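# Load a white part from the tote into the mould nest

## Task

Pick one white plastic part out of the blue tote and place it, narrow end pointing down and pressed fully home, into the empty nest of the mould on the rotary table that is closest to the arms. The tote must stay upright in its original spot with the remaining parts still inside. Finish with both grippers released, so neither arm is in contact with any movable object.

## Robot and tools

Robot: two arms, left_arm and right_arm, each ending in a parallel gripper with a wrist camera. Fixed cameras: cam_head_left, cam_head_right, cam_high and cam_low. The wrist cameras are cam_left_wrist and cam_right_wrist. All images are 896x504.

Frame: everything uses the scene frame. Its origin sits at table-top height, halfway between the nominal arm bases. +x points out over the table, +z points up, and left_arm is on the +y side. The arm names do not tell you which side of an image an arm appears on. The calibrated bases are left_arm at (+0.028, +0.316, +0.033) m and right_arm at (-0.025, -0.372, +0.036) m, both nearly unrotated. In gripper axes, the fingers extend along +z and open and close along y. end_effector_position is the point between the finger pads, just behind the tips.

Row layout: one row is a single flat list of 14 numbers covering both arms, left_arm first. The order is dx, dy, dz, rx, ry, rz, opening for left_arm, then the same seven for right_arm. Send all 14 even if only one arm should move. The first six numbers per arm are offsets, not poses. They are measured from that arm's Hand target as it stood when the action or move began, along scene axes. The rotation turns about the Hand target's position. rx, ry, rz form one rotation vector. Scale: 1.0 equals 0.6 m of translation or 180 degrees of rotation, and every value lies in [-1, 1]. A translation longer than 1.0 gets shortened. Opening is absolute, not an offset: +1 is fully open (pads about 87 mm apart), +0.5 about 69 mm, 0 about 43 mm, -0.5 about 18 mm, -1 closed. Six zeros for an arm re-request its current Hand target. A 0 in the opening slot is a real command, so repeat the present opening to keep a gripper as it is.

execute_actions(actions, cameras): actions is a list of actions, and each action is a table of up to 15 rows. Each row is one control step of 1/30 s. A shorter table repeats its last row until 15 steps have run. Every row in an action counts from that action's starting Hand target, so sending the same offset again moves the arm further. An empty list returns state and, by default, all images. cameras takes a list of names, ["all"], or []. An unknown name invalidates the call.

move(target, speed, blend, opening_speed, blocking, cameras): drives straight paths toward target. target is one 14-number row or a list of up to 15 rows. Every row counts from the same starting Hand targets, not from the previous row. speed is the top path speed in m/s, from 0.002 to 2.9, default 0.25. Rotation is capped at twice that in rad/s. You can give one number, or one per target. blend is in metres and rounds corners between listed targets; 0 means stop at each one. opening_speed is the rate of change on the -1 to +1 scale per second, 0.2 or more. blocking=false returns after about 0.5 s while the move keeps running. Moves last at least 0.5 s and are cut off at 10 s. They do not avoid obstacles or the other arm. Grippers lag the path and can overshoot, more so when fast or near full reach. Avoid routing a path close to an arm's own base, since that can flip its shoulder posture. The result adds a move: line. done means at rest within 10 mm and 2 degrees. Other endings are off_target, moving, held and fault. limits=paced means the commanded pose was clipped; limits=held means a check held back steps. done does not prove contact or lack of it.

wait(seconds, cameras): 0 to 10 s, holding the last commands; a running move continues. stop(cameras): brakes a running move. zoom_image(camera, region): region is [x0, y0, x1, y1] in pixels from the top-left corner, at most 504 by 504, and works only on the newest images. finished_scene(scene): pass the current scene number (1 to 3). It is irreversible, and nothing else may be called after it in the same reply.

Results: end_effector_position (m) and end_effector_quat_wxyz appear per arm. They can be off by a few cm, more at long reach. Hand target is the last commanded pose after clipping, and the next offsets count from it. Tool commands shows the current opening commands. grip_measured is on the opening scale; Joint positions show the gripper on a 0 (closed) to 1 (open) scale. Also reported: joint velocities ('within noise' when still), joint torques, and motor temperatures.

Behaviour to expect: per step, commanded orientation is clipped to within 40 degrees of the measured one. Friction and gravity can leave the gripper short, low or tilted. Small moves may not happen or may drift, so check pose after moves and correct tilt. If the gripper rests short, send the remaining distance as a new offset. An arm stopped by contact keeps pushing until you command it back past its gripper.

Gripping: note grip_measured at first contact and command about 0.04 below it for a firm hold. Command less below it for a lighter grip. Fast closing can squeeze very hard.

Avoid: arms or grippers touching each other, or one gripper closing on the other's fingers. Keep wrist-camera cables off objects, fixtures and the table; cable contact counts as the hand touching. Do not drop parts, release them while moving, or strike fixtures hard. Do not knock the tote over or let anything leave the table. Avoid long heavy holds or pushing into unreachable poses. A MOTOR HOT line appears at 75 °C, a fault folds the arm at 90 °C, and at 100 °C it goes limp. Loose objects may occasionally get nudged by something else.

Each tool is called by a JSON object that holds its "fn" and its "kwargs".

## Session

{"fn": "execute_actions", "kwargs": {"actions": []}}

Scene clock: 0.00 s.
left_arm: end_effector_position=(+0.4068, +0.3011, +0.1317) grip_measured=+1.000 end_effector_quat_wxyz=(+0.679, -0.011, +0.734, -0.005) | right_arm: end_effector_position=(+0.3486, -0.4057, +0.1202) grip_measured=+0.985 end_effector_quat_wxyz=(+0.669, +0.090, +0.736, -0.043)
Joint positions: left_arm=[-0.062 1.517 0.241 1.198 -0.082 -0.028 1] | right_arm=[0.001 1.579 0.217 1.26 0.162 0.074 0.993]
Joint velocities: within noise
Joint torques (N m): no reading
Motor temperatures (°C): left_arm=[28 29 34 28 27 29 28] | right_arm=[29 32 34 28 27 28 31]
Heat: left arm: 34 °C; right arm: 34 °C.
Hand target: left_arm +0.4085, +0.3010, +0.1357; +0.683, -0.011, +0.730, -0.005 | right_arm +0.3517, -0.4058, +0.1280; +0.679, +0.091, +0.728, -0.042
Tool commands: left_gripper/opening=+1.0 right_gripper/opening=+1.0
camera_calibration:
cam_left_wrist: T_world_to_cam=[[0.00186003, -0.999599, 0.0282396, 0.293161], [-0.818279, -0.0177541, -0.574547, 0.435696], [0.574818, -0.0220392, -0.817984, 0.0190765], [0, 0, 0, 1]] pos_world=[0.34501, 0.3012, 0.257654]
cam_right_wrist: T_world_to_cam=[[-0.203582, -0.97783, -0.0490167, -0.323872], [-0.790327, 0.193682, -0.581266, 0.449323], [0.577873, -0.079596, -0.812236, 0.00913891], [0, 0, 0, 1]] pos_world=[0.283896, -0.402991, 0.252724]

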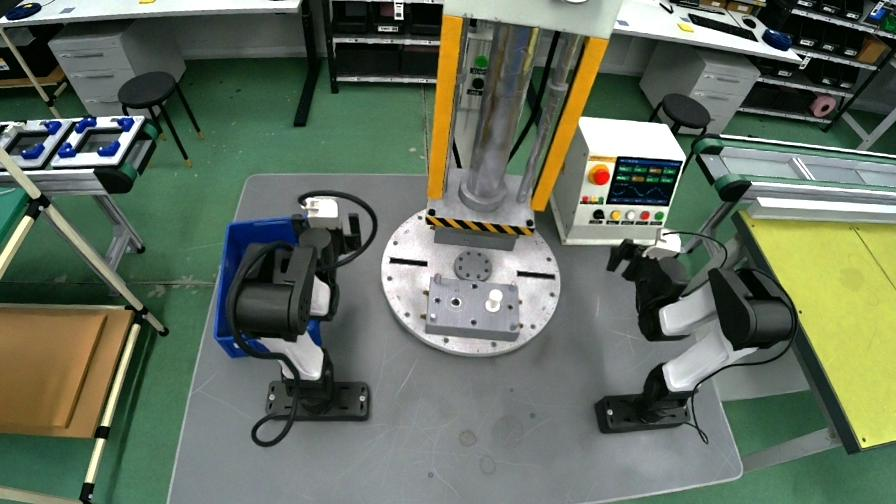

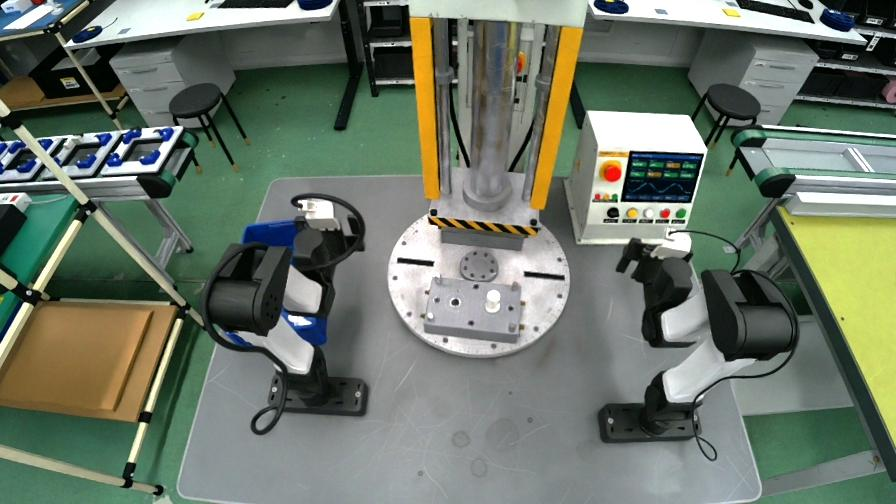

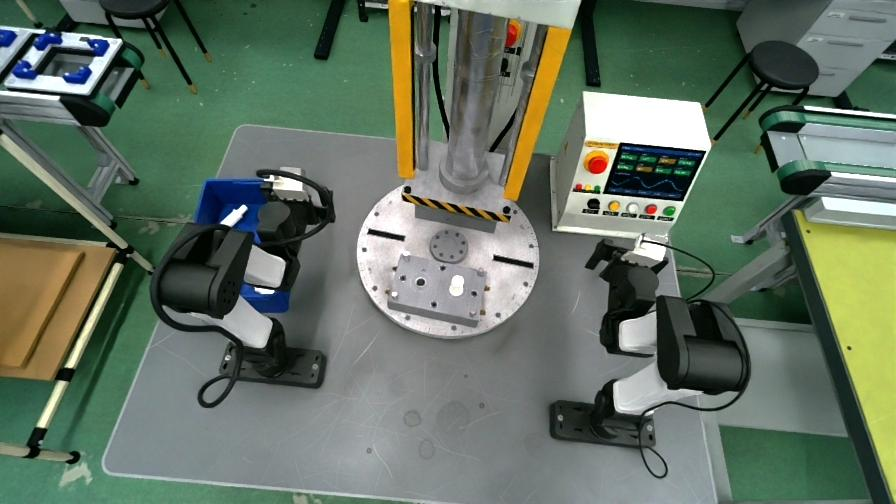

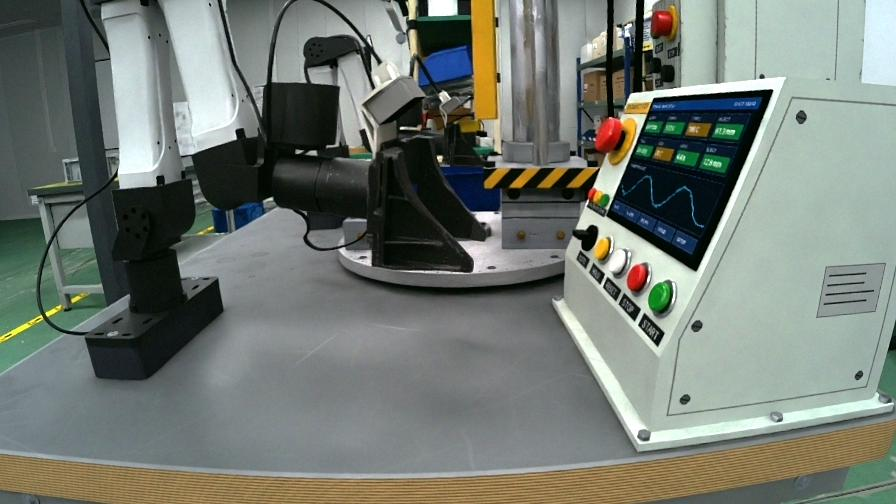

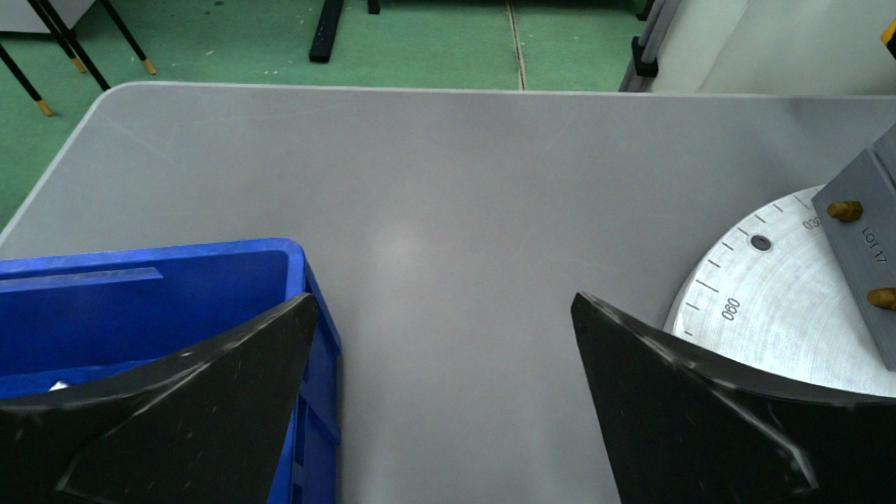

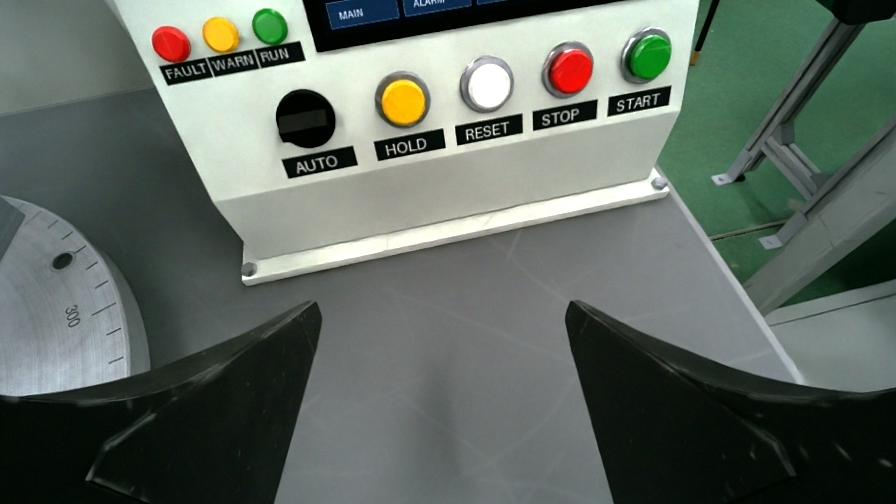

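{"fn": "move", "kwargs": {"target": [[0, 0, 0.26, 0, 0, 0, 1, 0, 0, 0, 0, 0, 0, 1], [-0.2308, 0.215, 0.3238, 0.0062, 0.1677, -0.0048, 1, 0, 0, 0, 0, 0, 0, 1]], "speed": 0.2, "blend": [0.04, 0], "cameras": ["cam_left_wrist", "cam_head_right", "cam_high"]}}

Scene clock: 23.30 s.
left_arm: end_effector_position=(+0.2690, +0.4286, +0.3231) grip_measured=+1.000 end_effector_quat_wxyz=(+0.464, -0.006, +0.886, -0.001) | right_arm: end_effector_position=(+0.3486, -0.4057, +0.1202) grip_measured=+0.985 end_effector_quat_wxyz=(+0.669, +0.090, +0.736, -0.043)
Joint positions: left_arm=[0.761 1.077 1.376 -1.055 0.591 0.474 1] | right_arm=[0.001 1.579 0.217 1.26 0.162 0.074 0.993]
Joint torques (N m): left_arm=[1.37 -1.14 10.02 1.38 0.55 0.12] | right_arm=[-0.28 -4.48 4.48 2.25 0.08 -0.02]
Motor temperatures (°C): left_arm=[28 30 36 32 27 29 28] | right_arm=[29 32 36 33 27 28 31]
Heat: left arm: 36 °C; right arm: 36 °C.
Hand target: left_arm +0.2701, +0.4299, +0.3300; +0.470, +0.001, +0.883, +0.000 | right_arm +0.3517, -0.4058, +0.1280; +0.679, +0.091, +0.728, -0.042
Off the commanded pose: left_arm 0.007 m, 1 deg | right_arm 0.008 m, 1 deg.
move: done
camera_calibration:
cam_left_wrist: T_world_to_cam=[[0.00626985, -0.999829, 0.0173975, 0.417939], [-0.996376, -0.00772211, -0.084705, 0.320517], [0.0848248, -0.0168034, -0.996254, 0.444871], [0, 0, 0, 1]] pos_world=[0.278999, 0.427818, 0.463083]
Images, in order (width x height): cam_head_right 896x504, cam_high 896x504, cam_left_wrist 896x504.

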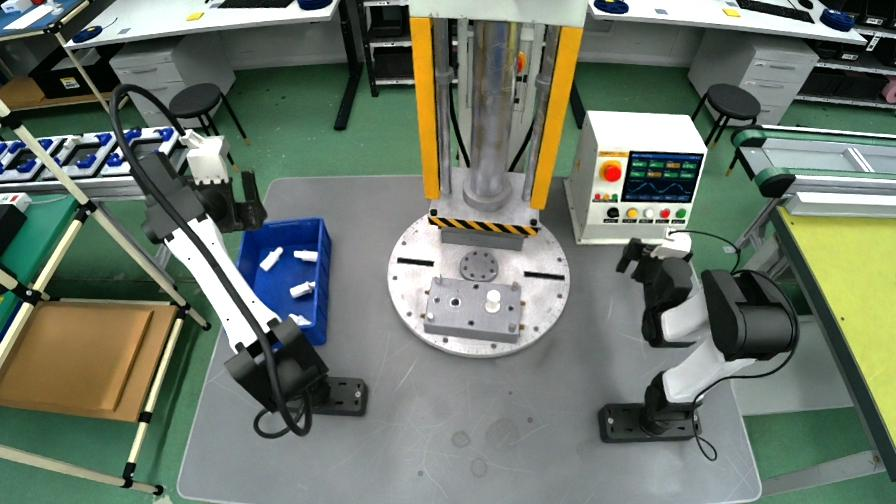

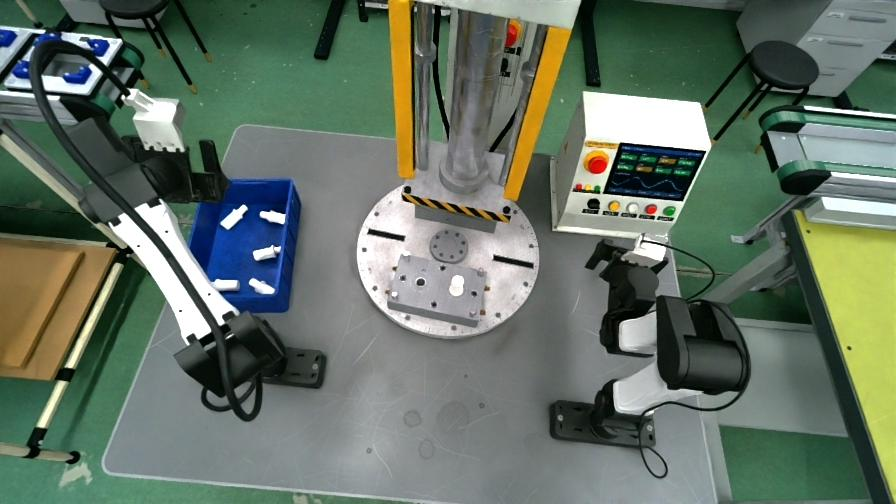

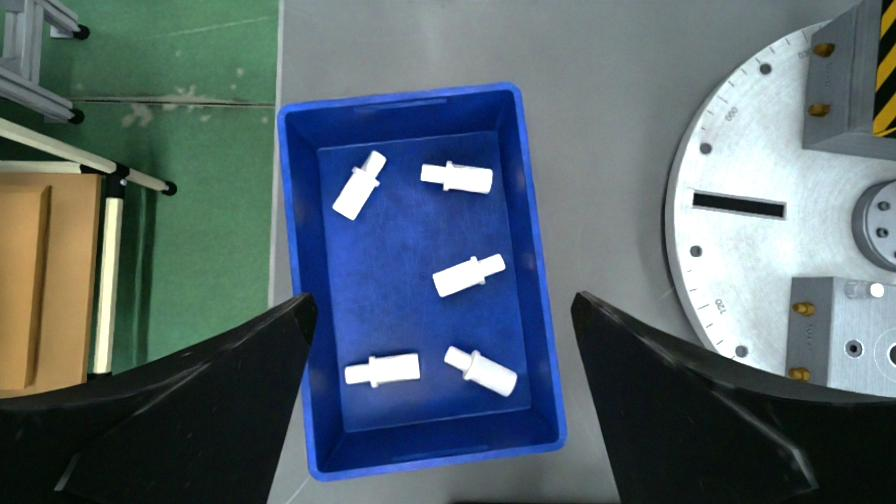

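{"fn": "move", "kwargs": {"target": [[0.0248, -0.0165, -0.2167, -0.04507, 0.1682, 0.16251, 0.15, 0, 0, 0, 0, 0, 0, 1], [0.0332, -0.0282, -0.2917, -0.24345, 0.17046, 0.57352, 0.15, 0, 0, 0, 0, 0, 0, 1]], "speed": 0.22, "blend": [0.03, 0], "cameras": ["cam_left_wrist", "cam_head_right", "cam_high"]}}

Scene clock: 143.70 s.
left_arm: end_effector_position=(+0.2863, +0.4104, +0.1529) grip_measured=+0.150 end_effector_quat_wxyz=(-0.054, +0.809, -0.580, -0.073) | right_arm: end_effector_position=(+0.3486, -0.4057, +0.1202) grip_measured=+0.985 end_effector_quat_wxyz=(+0.669, +0.090, +0.736, -0.043)
Joint positions: left_arm=[0.395 1.579 1.327 -1.306 -0.181 -1.514 0.575] | right_arm=[0.001 1.579 0.217 1.26 0.162 0.074 0.993]
Joint torques (N m): left_arm=[1.36 -4.15 9.62 0.18 -0.02 -0.09] | right_arm=[-0.31 -4.46 4.63 2.25 0.07 -0.01]
Motor temperatures (°C): left_arm=[28 29 45 32 28 29 28] | right_arm=[29 34 38 39 27 28 31]
Heat: left arm: 45 °C; right arm: 39 °C.
Hand target: left_arm +0.2900, +0.4130, +0.1550; -0.050, +0.816, -0.572, -0.071 | right_arm +0.3517, -0.4058, +0.1280; +0.679, +0.091, +0.728, -0.042
Off the commanded pose: left_arm 0.005 m, 1 deg | right_arm 0.008 m, 1 deg.
move: done
camera_calibration:
cam_left_wrist: T_world_to_cam=[[0.945333, 0.325919, 0.0110285, -0.40939], [0.242808, -0.726037, 0.643361, 0.151867], [0.217691, -0.605513, -0.765483, 0.441791], [0, 0, 0, 1]] pos_world=[0.253961, 0.511199, 0.244993]
Images, in order (width x height): cam_head_right 896x504, cam_high 896x504, cam_left_wrist 896x504.

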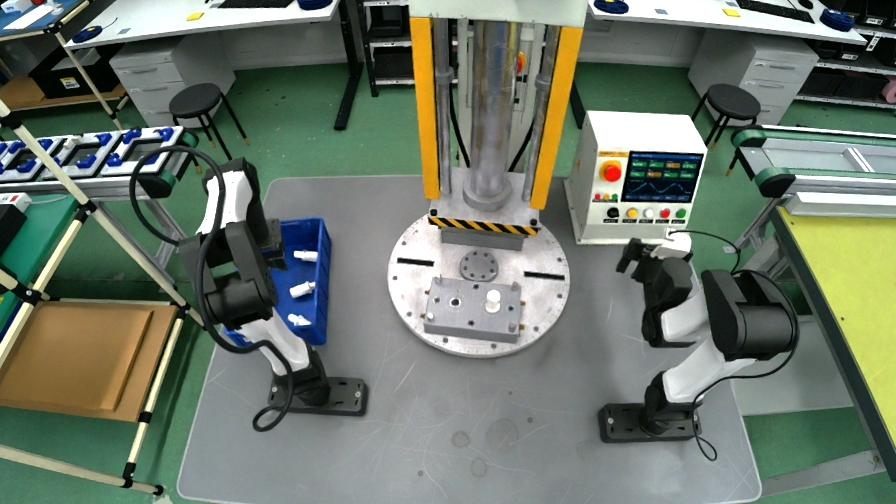

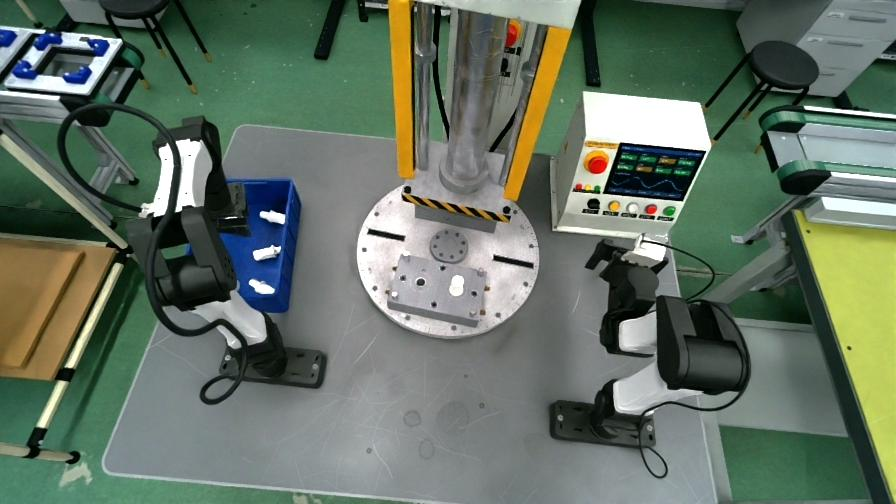

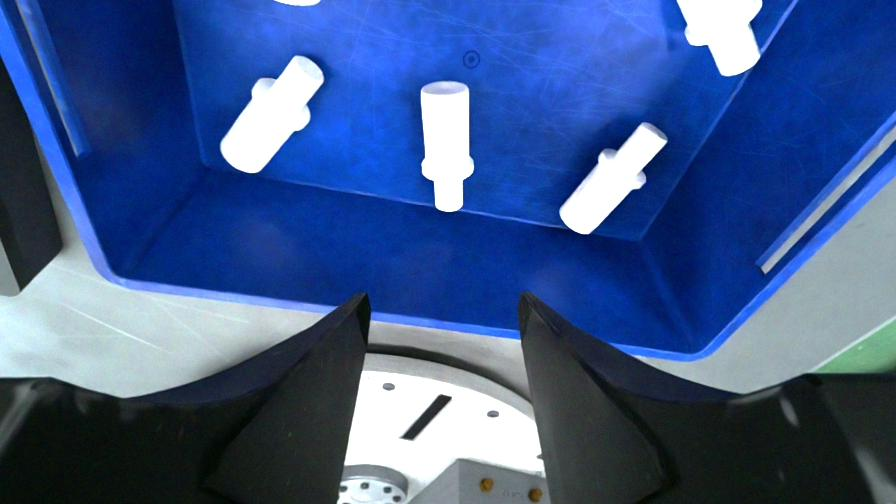

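{"fn": "zoom_image", "kwargs": {"camera": "cam_left_wrist", "region": [386, 70, 506, 230]}}

Scaled by 3.150 from the camera's 896x504 image, which has a finer 1280x720 frame.

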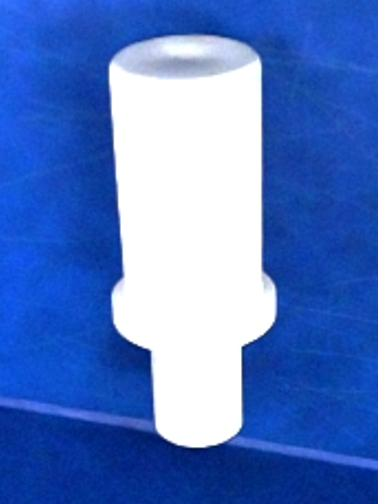

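{"fn": "move", "kwargs": {"target": [-0.0083, 0.0067, -0.1583, 0, 0, 0.0139, 0.15, 0, 0, 0, 0, 0, 0, 1], "speed": 0.1, "cameras": ["cam_left_wrist", "cam_high"]}}

{"fn": "zoom_image", "kwargs": {"camera": "cam_left_wrist", "region": [340, 120, 550, 380]}}

Scene clock: 178.80 s.
left_arm: end_effector_position=(+0.2867, +0.4161, +0.0664) grip_measured=+0.150 end_effector_quat_wxyz=(-0.056, +0.822, -0.562, -0.070) | right_arm: end_effector_position=(+0.3486, -0.4057, +0.1202) grip_measured=+0.985 end_effector_quat_wxyz=(+0.669, +0.090, +0.736, -0.043)
Joint positions: left_arm=[0.415 1.64 1.039 -0.951 -0.179 -1.538 0.575] | right_arm=[0.001 1.579 0.217 1.26 0.162 0.074 0.993]
Joint torques (N m): left_arm=[1.37 -4.49 5.86 0.39 -0.03 -0.11] | right_arm=[-0.29 -4.37 4.52 2.22 0.07 -0.02]
Heat: left arm: 43 °C; right arm: 40 °C.
Hand target: left_arm +0.2850, +0.4170, +0.0600; -0.049, +0.828, -0.554, -0.072 | right_arm +0.3517, -0.4058, +0.1280; +0.679, +0.091, +0.728, -0.042
Off the commanded pose: left_arm 0.007 m, 1 deg | right_arm 0.008 m, 1 deg.
move: done
camera_calibration:
cam_left_wrist: T_world_to_cam=[[0.929965, 0.367015, 0.0215634, -0.424073], [0.267651, -0.716069, 0.644676, 0.200187], [0.252047, -0.593755, -0.764151, 0.364081], [0, 0, 0, 1]] pos_world=[0.249028, 0.515163, 0.158301]
Images, in order (width x height): cam_high 896x504, cam_left_wrist 896x504.

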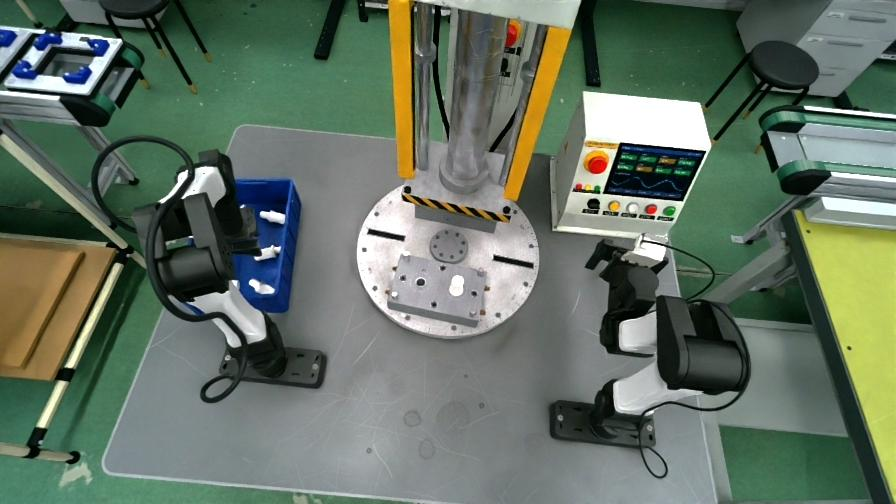

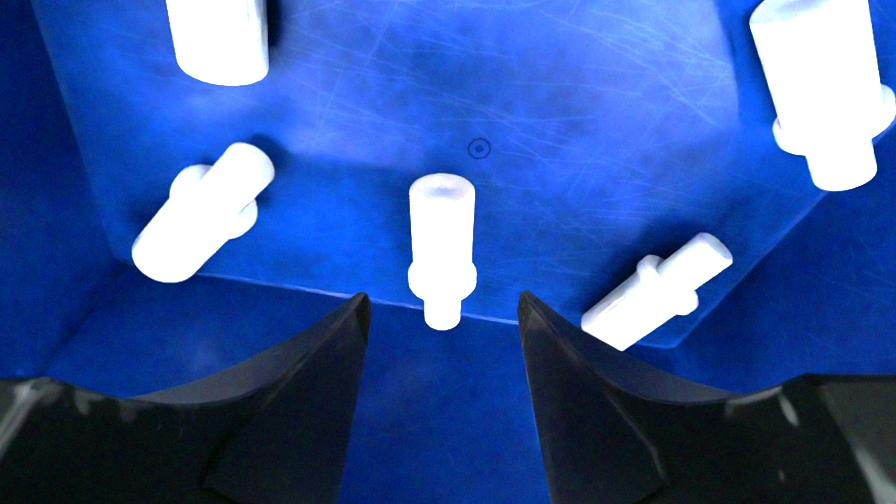

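Scaled by 1.938 from the camera's 896x504 image, which has a finer 1280x720 frame.

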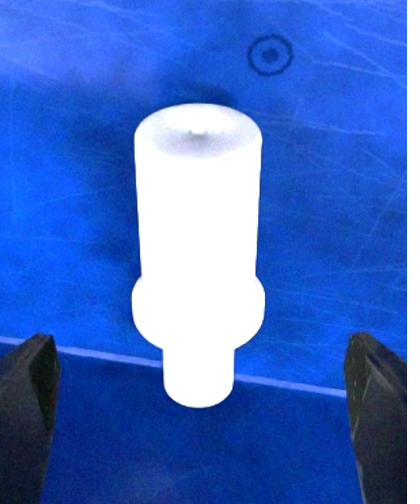

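{"fn": "move", "kwargs": {"target": [-0.0045, -0.0008, -0.0567, 0, 0, 0, 0.15, 0, 0, 0, 0, 0, 0, 1], "speed": 0.06, "cameras": ["cam_left_wrist", "cam_head_right"]}}

{"fn": "zoom_image", "kwargs": {"camera": "cam_left_wrist", "region": [340, 180, 550, 440]}}

Scene clock: 190.60 s.
left_arm: end_effector_position=(+0.2852, +0.4154, +0.0326) grip_measured=+0.150 end_effector_quat_wxyz=(-0.056, +0.822, -0.562, -0.070) | right_arm: end_effector_position=(+0.3486, -0.4057, +0.1202) grip_measured=+0.985 end_effector_quat_wxyz=(+0.669, +0.090, +0.736, -0.043)
Joint positions: left_arm=[0.415 1.689 0.946 -0.808 -0.179 -1.538 0.575] | right_arm=[0.001 1.579 0.217 1.26 0.162 0.074 0.993]
Joint torques (N m): left_arm=[1.55 -4.52 5.44 0.39 -0.04 -0.09] | right_arm=[-0.38 -4.46 4.64 2.25 0.08 -0.03]
Heat: left arm: 42 °C; right arm: 40 °C.
Hand target: left_arm +0.2822, +0.4165, +0.0259; -0.049, +0.828, -0.554, -0.072 | right_arm +0.3517, -0.4058, +0.1280; +0.679, +0.091, +0.728, -0.042
Off the commanded pose: left_arm 0.007 m, 1 deg | right_arm 0.008 m, 1 deg.
move: done
camera_calibration:
cam_left_wrist: T_world_to_cam=[[0.929917, 0.367044, 0.0230966, -0.421802], [0.266667, -0.716192, 0.644948, 0.222174], [0.253266, -0.593589, -0.763878, 0.337818], [0, 0, 0, 1]] pos_world=[0.247436, 0.514465, 0.124503]
Images, in order (width x height): cam_head_right 896x504, cam_left_wrist 896x504.

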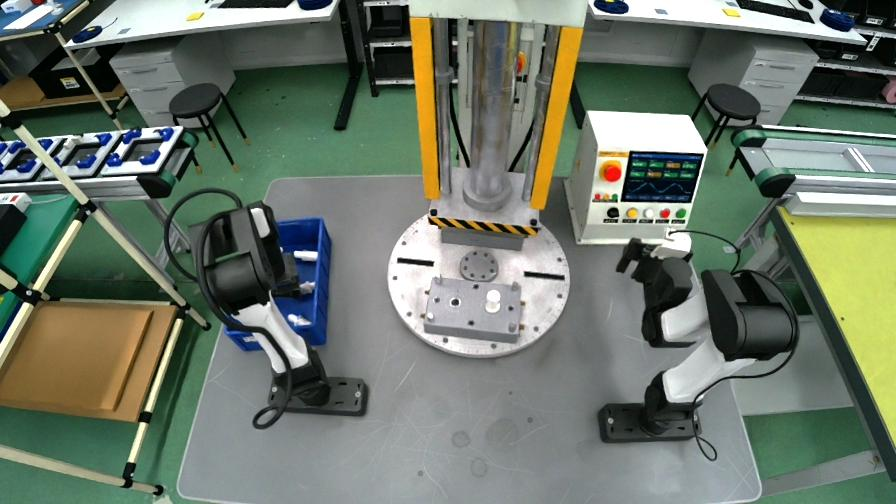

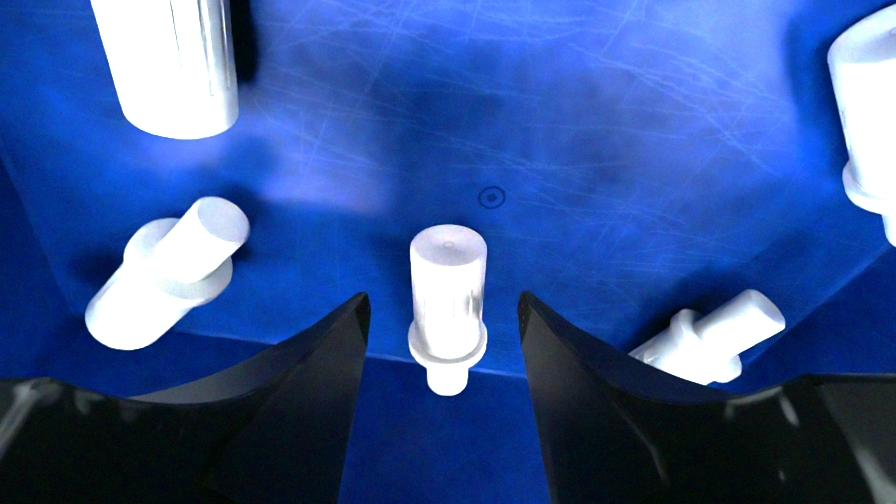

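Scaled by 1.938 from the camera's 896x504 image, which has a finer 1280x720 frame.

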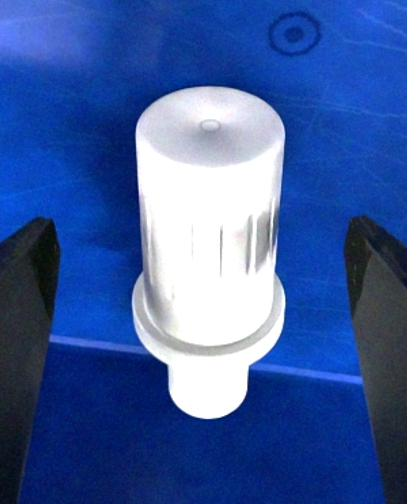

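{"fn": "move", "kwargs": {"target": [0, 0, -0.0175, 0, 0, 0, 0.15, 0, 0, 0, 0, 0, 0, 1], "speed": 0.04}}

Scene clock: 197.80 s.
left_arm: end_effector_position=(+0.2858, +0.4157, +0.0229) grip_measured=+0.150 end_effector_quat_wxyz=(-0.057, +0.823, -0.561, -0.069) | right_arm: end_effector_position=(+0.3486, -0.4057, +0.1202) grip_measured=+0.985 end_effector_quat_wxyz=(+0.669, +0.090, +0.736, -0.043)
Joint positions: left_arm=[0.415 1.71 0.926 -0.765 -0.179 -1.539 0.575] | right_arm=[0.001 1.579 0.217 1.26 0.162 0.074 0.993]
Joint torques (N m): left_arm=[1.55 -4.48 5.16 0.39 -0.05 -0.09] | right_arm=[-0.39 -4.37 4.59 2.23 0.03 0.02]
Heat: left arm: 42 °C; right arm: 40 °C.
Hand target: left_arm +0.2822, +0.4164, +0.0154; -0.048, +0.828, -0.554, -0.072 | right_arm +0.3517, -0.4058, +0.1280; +0.679, +0.091, +0.728, -0.042
Off the commanded pose: left_arm 0.008 m, 2 deg | right_arm 0.008 m, 1 deg.
move: done

{"fn": "move", "kwargs": {"target": [0, 0, -0.001, 0, 0, 0, -0.45, 0, 0, 0, 0, 0, 0, 1], "opening_speed": 0.25, "speed": 0.03, "cameras": ["cam_left_wrist"]}}

{"fn": "zoom_image", "kwargs": {"camera": "cam_left_wrist", "region": [340, 180, 550, 440]}}

Scene clock: 204.27 s.
left_arm: end_effector_position=(+0.2866, +0.4160, +0.0229) grip_measured=-0.347 end_effector_quat_wxyz=(-0.059, +0.823, -0.561, -0.069) | right_arm: end_effector_position=(+0.3486, -0.4057, +0.1202) grip_measured=+0.985 end_effector_quat_wxyz=(+0.669, +0.090, +0.736, -0.043)
Joint positions: left_arm=[0.415 1.71 0.926 -0.761 -0.179 -1.539 0.327] | right_arm=[0.001 1.579 0.217 1.26 0.162 0.074 0.993]
Joint torques (N m): left_arm=[1.55 -4.38 5.04 0.42 -0.04 -0.09] | right_arm=[-0.36 -4.37 4.51 2.23 0.07 0]
Heat: left arm: 41 °C; right arm: 40 °C.
Hand target: left_arm +0.2822, +0.4165, +0.0148; -0.049, +0.828, -0.554, -0.072 | right_arm +0.3517, -0.4058, +0.1280; +0.679, +0.091, +0.728, -0.042
Off the commanded pose: left_arm 0.009 m, 2 deg | right_arm 0.008 m, 1 deg.
move: done
camera_calibration:
cam_left_wrist: T_world_to_cam=[[0.929547, 0.367621, 0.0282321, -0.423384], [0.264111, -0.717331, 0.644733, 0.229723], [0.257269, -0.591854, -0.763886, 0.328533], [0, 0, 0, 1]] pos_world=[0.248362, 0.514876, 0.114804]
Images, in order (width x height): cam_left_wrist 896x504.

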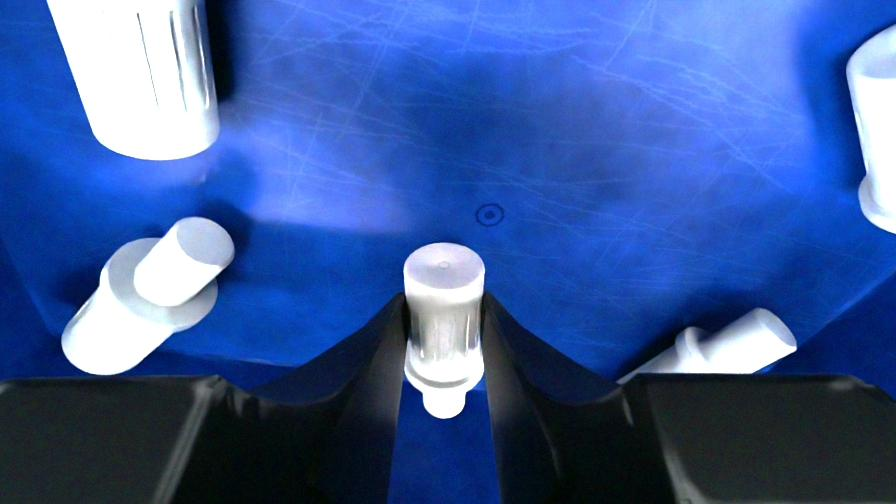

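Scaled by 1.938 from the camera's 896x504 image, which has a finer 1280x720 frame.

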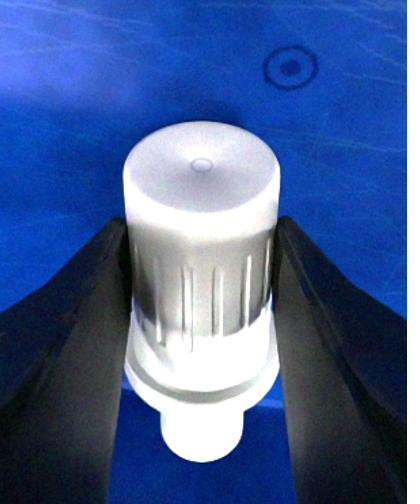

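{"fn": "move", "kwargs": {"target": [[0, 0, 0.235, 0, 0, 0, -0.45, 0, 0, 0, 0, 0, 0, 1], [-0.0107, 0.0442, 0.235, 0, 0, -0.5894, -0.45, 0, 0, 0, 0, 0, 0, 1]], "speed": [0.12, 0.25], "cameras": ["cam_left_wrist", "cam_high", "cam_head_right"]}}

Scene clock: 241.77 s.
left_arm: end_effector_position=(+0.2679, +0.4386, +0.1451) grip_measured=-0.347 end_effector_quat_wxyz=(+0.064, -0.058, +0.996, +0.002) | right_arm: end_effector_position=(+0.3486, -0.4057, +0.1202) grip_measured=+0.985 end_effector_quat_wxyz=(+0.669, +0.090, +0.736, -0.043)
Joint positions: left_arm=[0.462 1.597 1.309 -1.163 0.045 0.331 0.327] | right_arm=[0.001 1.579 0.217 1.26 0.162 0.074 0.993]
Joint torques (N m): left_arm=[1.43 -6.65 10.58 0.56 0.3 0.14] | right_arm=[-0.27 -4.46 4.51 2.22 0.08 0]
Heat: left arm: 41 °C; right arm: 41 °C.
Hand target: left_arm +0.2759, +0.4430, +0.1559; +0.087, -0.055, +0.995, +0.005 | right_arm +0.3517, -0.4058, +0.1280; +0.679, +0.091, +0.728, -0.042
Off the commanded pose: left_arm 0.014 m, 3 deg | right_arm 0.008 m, 1 deg.
move: off_target (left_arm)
camera_calibration:
cam_left_wrist: T_world_to_cam=[[0.12103, -0.992578, 0.0118272, 0.397856], [-0.725791, -0.0803586, 0.683206, 0.152317], [-0.677185, -0.0912725, -0.73013, 0.465973], [0, 0, 0, 1]] pos_world=[0.377948, 0.449674, 0.231452]
Images, in order (width x height): cam_head_right 896x504, cam_high 896x504, cam_left_wrist 896x504.

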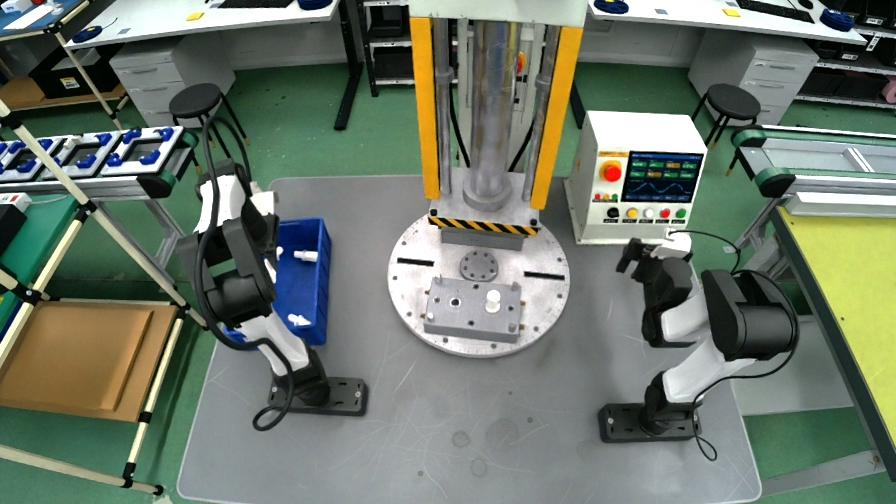

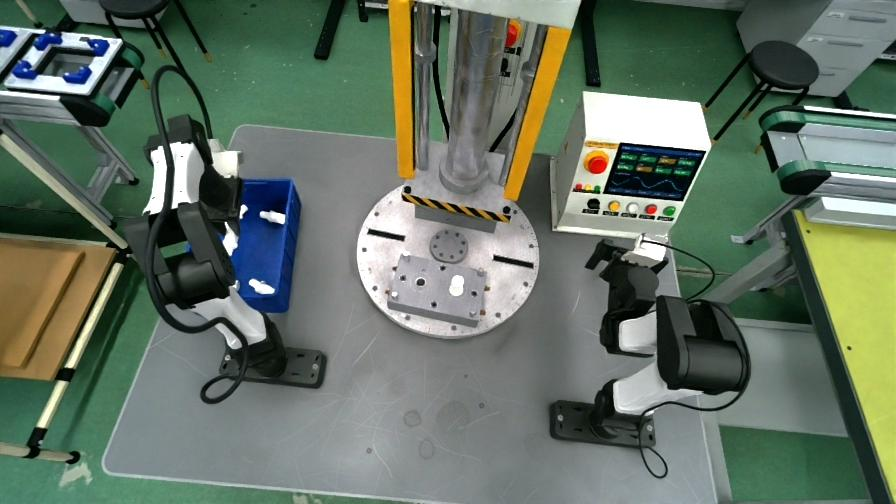

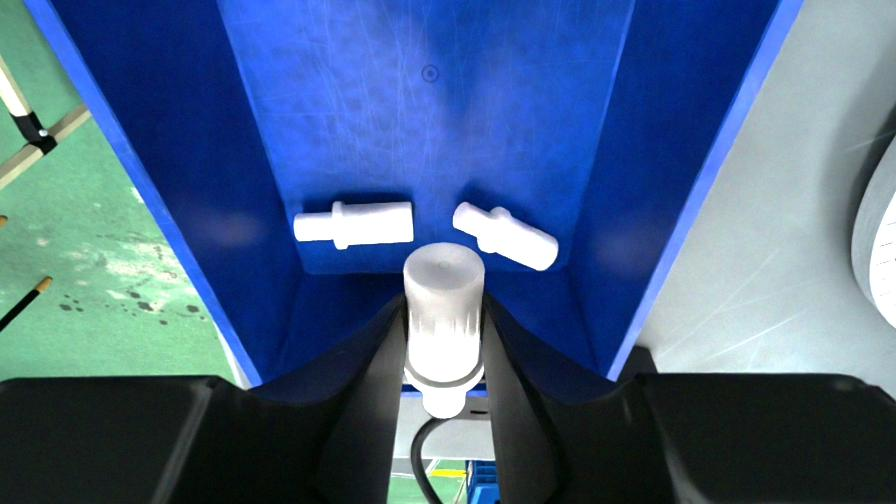

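{"fn": "execute_actions", "kwargs": {"actions": [], "cameras": ["all"]}}

Scene clock: 276.50 s.
left_arm: end_effector_position=(+0.2680, +0.4386, +0.1451) grip_measured=-0.347 end_effector_quat_wxyz=(+0.064, -0.058, +0.996, +0.002) | right_arm: end_effector_position=(+0.3486, -0.4057, +0.1202) grip_measured=+0.985 end_effector_quat_wxyz=(+0.669, +0.090, +0.736, -0.043)
Joint positions: left_arm=[0.462 1.597 1.309 -1.163 0.046 0.332 0.327] | right_arm=[0.001 1.579 0.217 1.26 0.162 0.074 0.993]
Joint velocities: within noise
Joint torques (N m): left_arm=[1.39 -6.67 10.58 0.55 0.31 0.11] | right_arm=[-0.32 -4.44 4.55 2.26 0.04 0.02]
Motor temperatures (°C): left_arm=[29 35 46 30 27 29 29] | right_arm=[29 35 38 42 27 28 31]
Heat: left arm: 46 °C; right arm: 42 °C.
Hand target: left_arm +0.2759, +0.4429, +0.1558; +0.087, -0.055, +0.995, +0.005 | right_arm +0.3517, -0.4058, +0.1280; +0.679, +0.091, +0.728, -0.042
Tool commands: left_gripper/opening=-0.45 right_gripper/opening=+1.0
Off the commanded pose: left_arm 0.014 m, 3 deg | right_arm 0.008 m, 1 deg.
camera_calibration:
cam_left_wrist: T_world_to_cam=[[0.120244, -0.99267, 0.012166, 0.398017], [-0.725945, -0.0795626, 0.683136, 0.152026], [-0.67716, -0.0909747, -0.73019, 0.465835], [0, 0, 0, 1]] pos_world=[0.377948, 0.449574, 0.231452]
cam_right_wrist: T_world_to_cam=[[-0.203582, -0.97783, -0.0490167, -0.323872], [-0.790327, 0.193682, -0.581266, 0.449323], [0.577873, -0.079596, -0.812236, 0.00913891], [0, 0, 0, 1]] pos_world=[0.283896, -0.402991, 0.252724]

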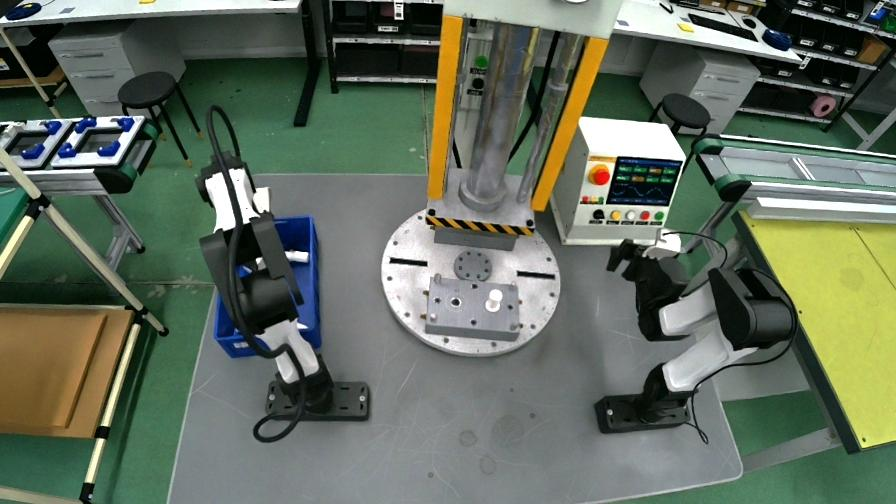

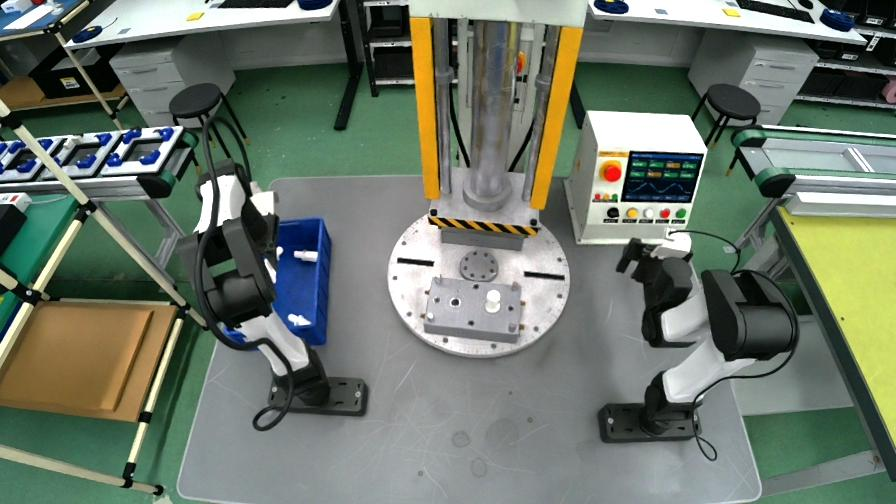

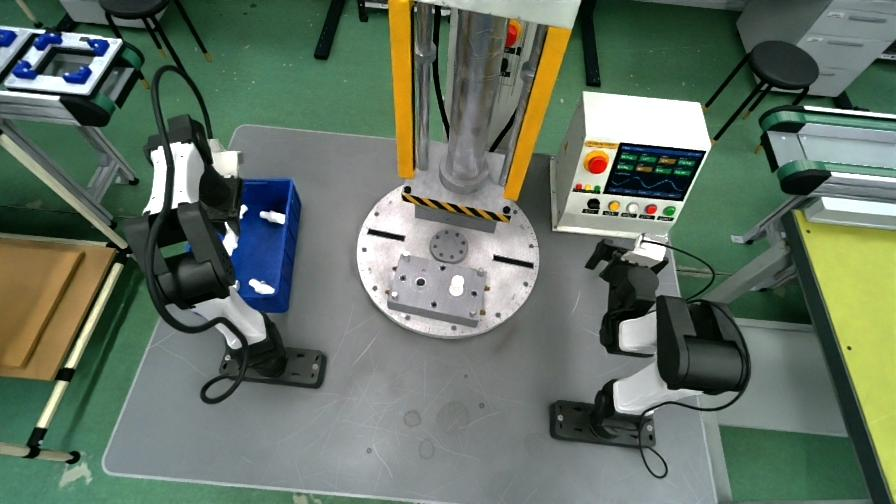

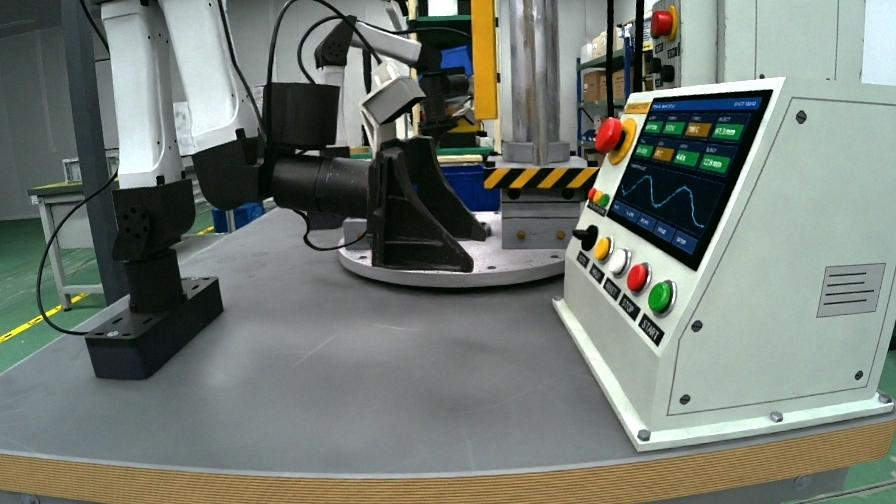

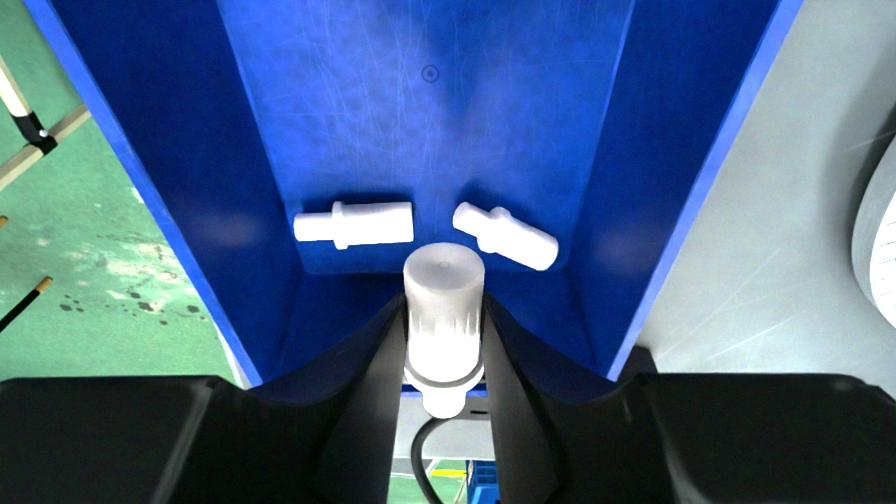

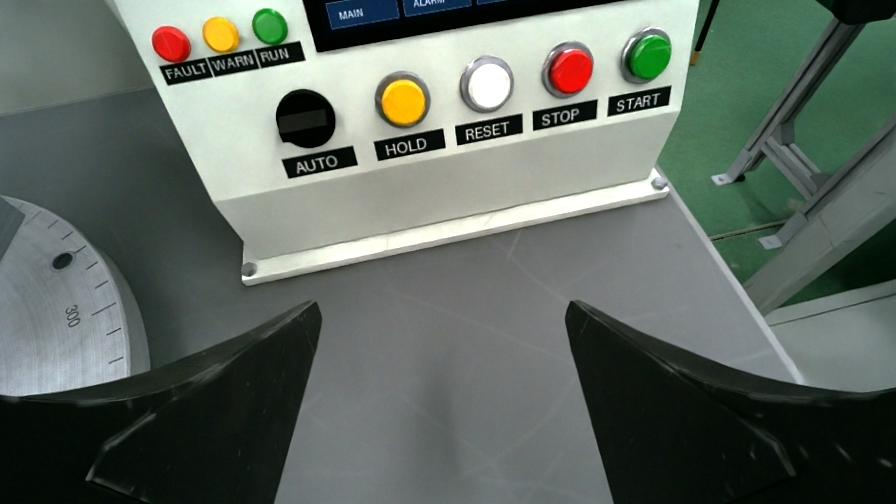

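{"fn": "move", "kwargs": {"target": [0.007, 0.0035, -0.148, 0, 0, 0, -0.45, 0,0,0,0,0,0,1], "speed": 0.12, "cameras": ["cam_left_wrist", "cam_high"]}}

Scene clock: 293.63 s.
left_arm: end_effector_position=(+0.2801, +0.4444, +0.0730) grip_measured=-0.347 end_effector_quat_wxyz=(+0.088, -0.057, +0.994, +0.012) | right_arm: end_effector_position=(+0.3486, -0.4057, +0.1202) grip_measured=+0.985 end_effector_quat_wxyz=(+0.669, +0.090, +0.736, -0.043)
Joint positions: left_arm=[0.462 1.651 1.075 -0.823 0.046 0.332 0.327] | right_arm=[0.001 1.579 0.217 1.26 0.162 0.074 0.993]
Joint torques (N m): left_arm=[1.43 -5 6.42 0.81 0.3 0.12] | right_arm=[-0.43 -4.52 4.53 2.23 0.08 0.04]
Heat: left arm: 46 °C; right arm: 42 °C.
Hand target: left_arm +0.2801, +0.4451, +0.0671; +0.087, -0.055, +0.995, +0.005 | right_arm +0.3517, -0.4058, +0.1280; +0.679, +0.091, +0.728, -0.042
Off the commanded pose: left_arm 0.006 m, 1 deg | right_arm 0.008 m, 1 deg.
move: done
camera_calibration:
cam_left_wrist: T_world_to_cam=[[0.120022, -0.992761, -0.00454477, 0.404626], [-0.756796, -0.0944555, 0.646791, 0.22848], [-0.642538, -0.0741897, -0.762654, 0.407186], [0, 0, 0, 1]] pos_world=[0.385981, 0.453487, 0.164603]
Images, in order (width x height): cam_high 896x504, cam_left_wrist 896x504.

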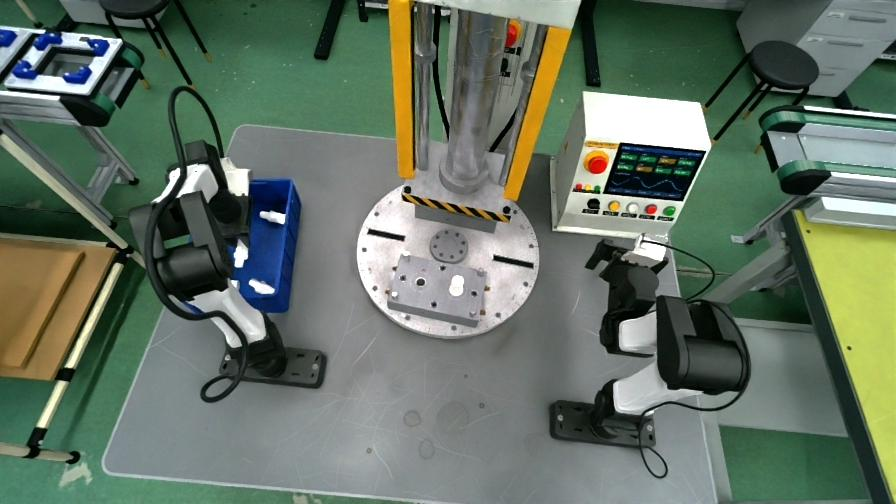

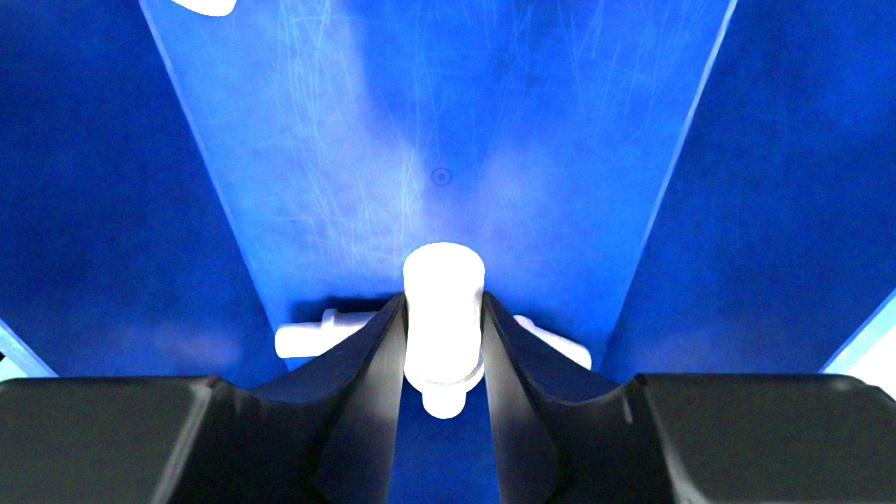

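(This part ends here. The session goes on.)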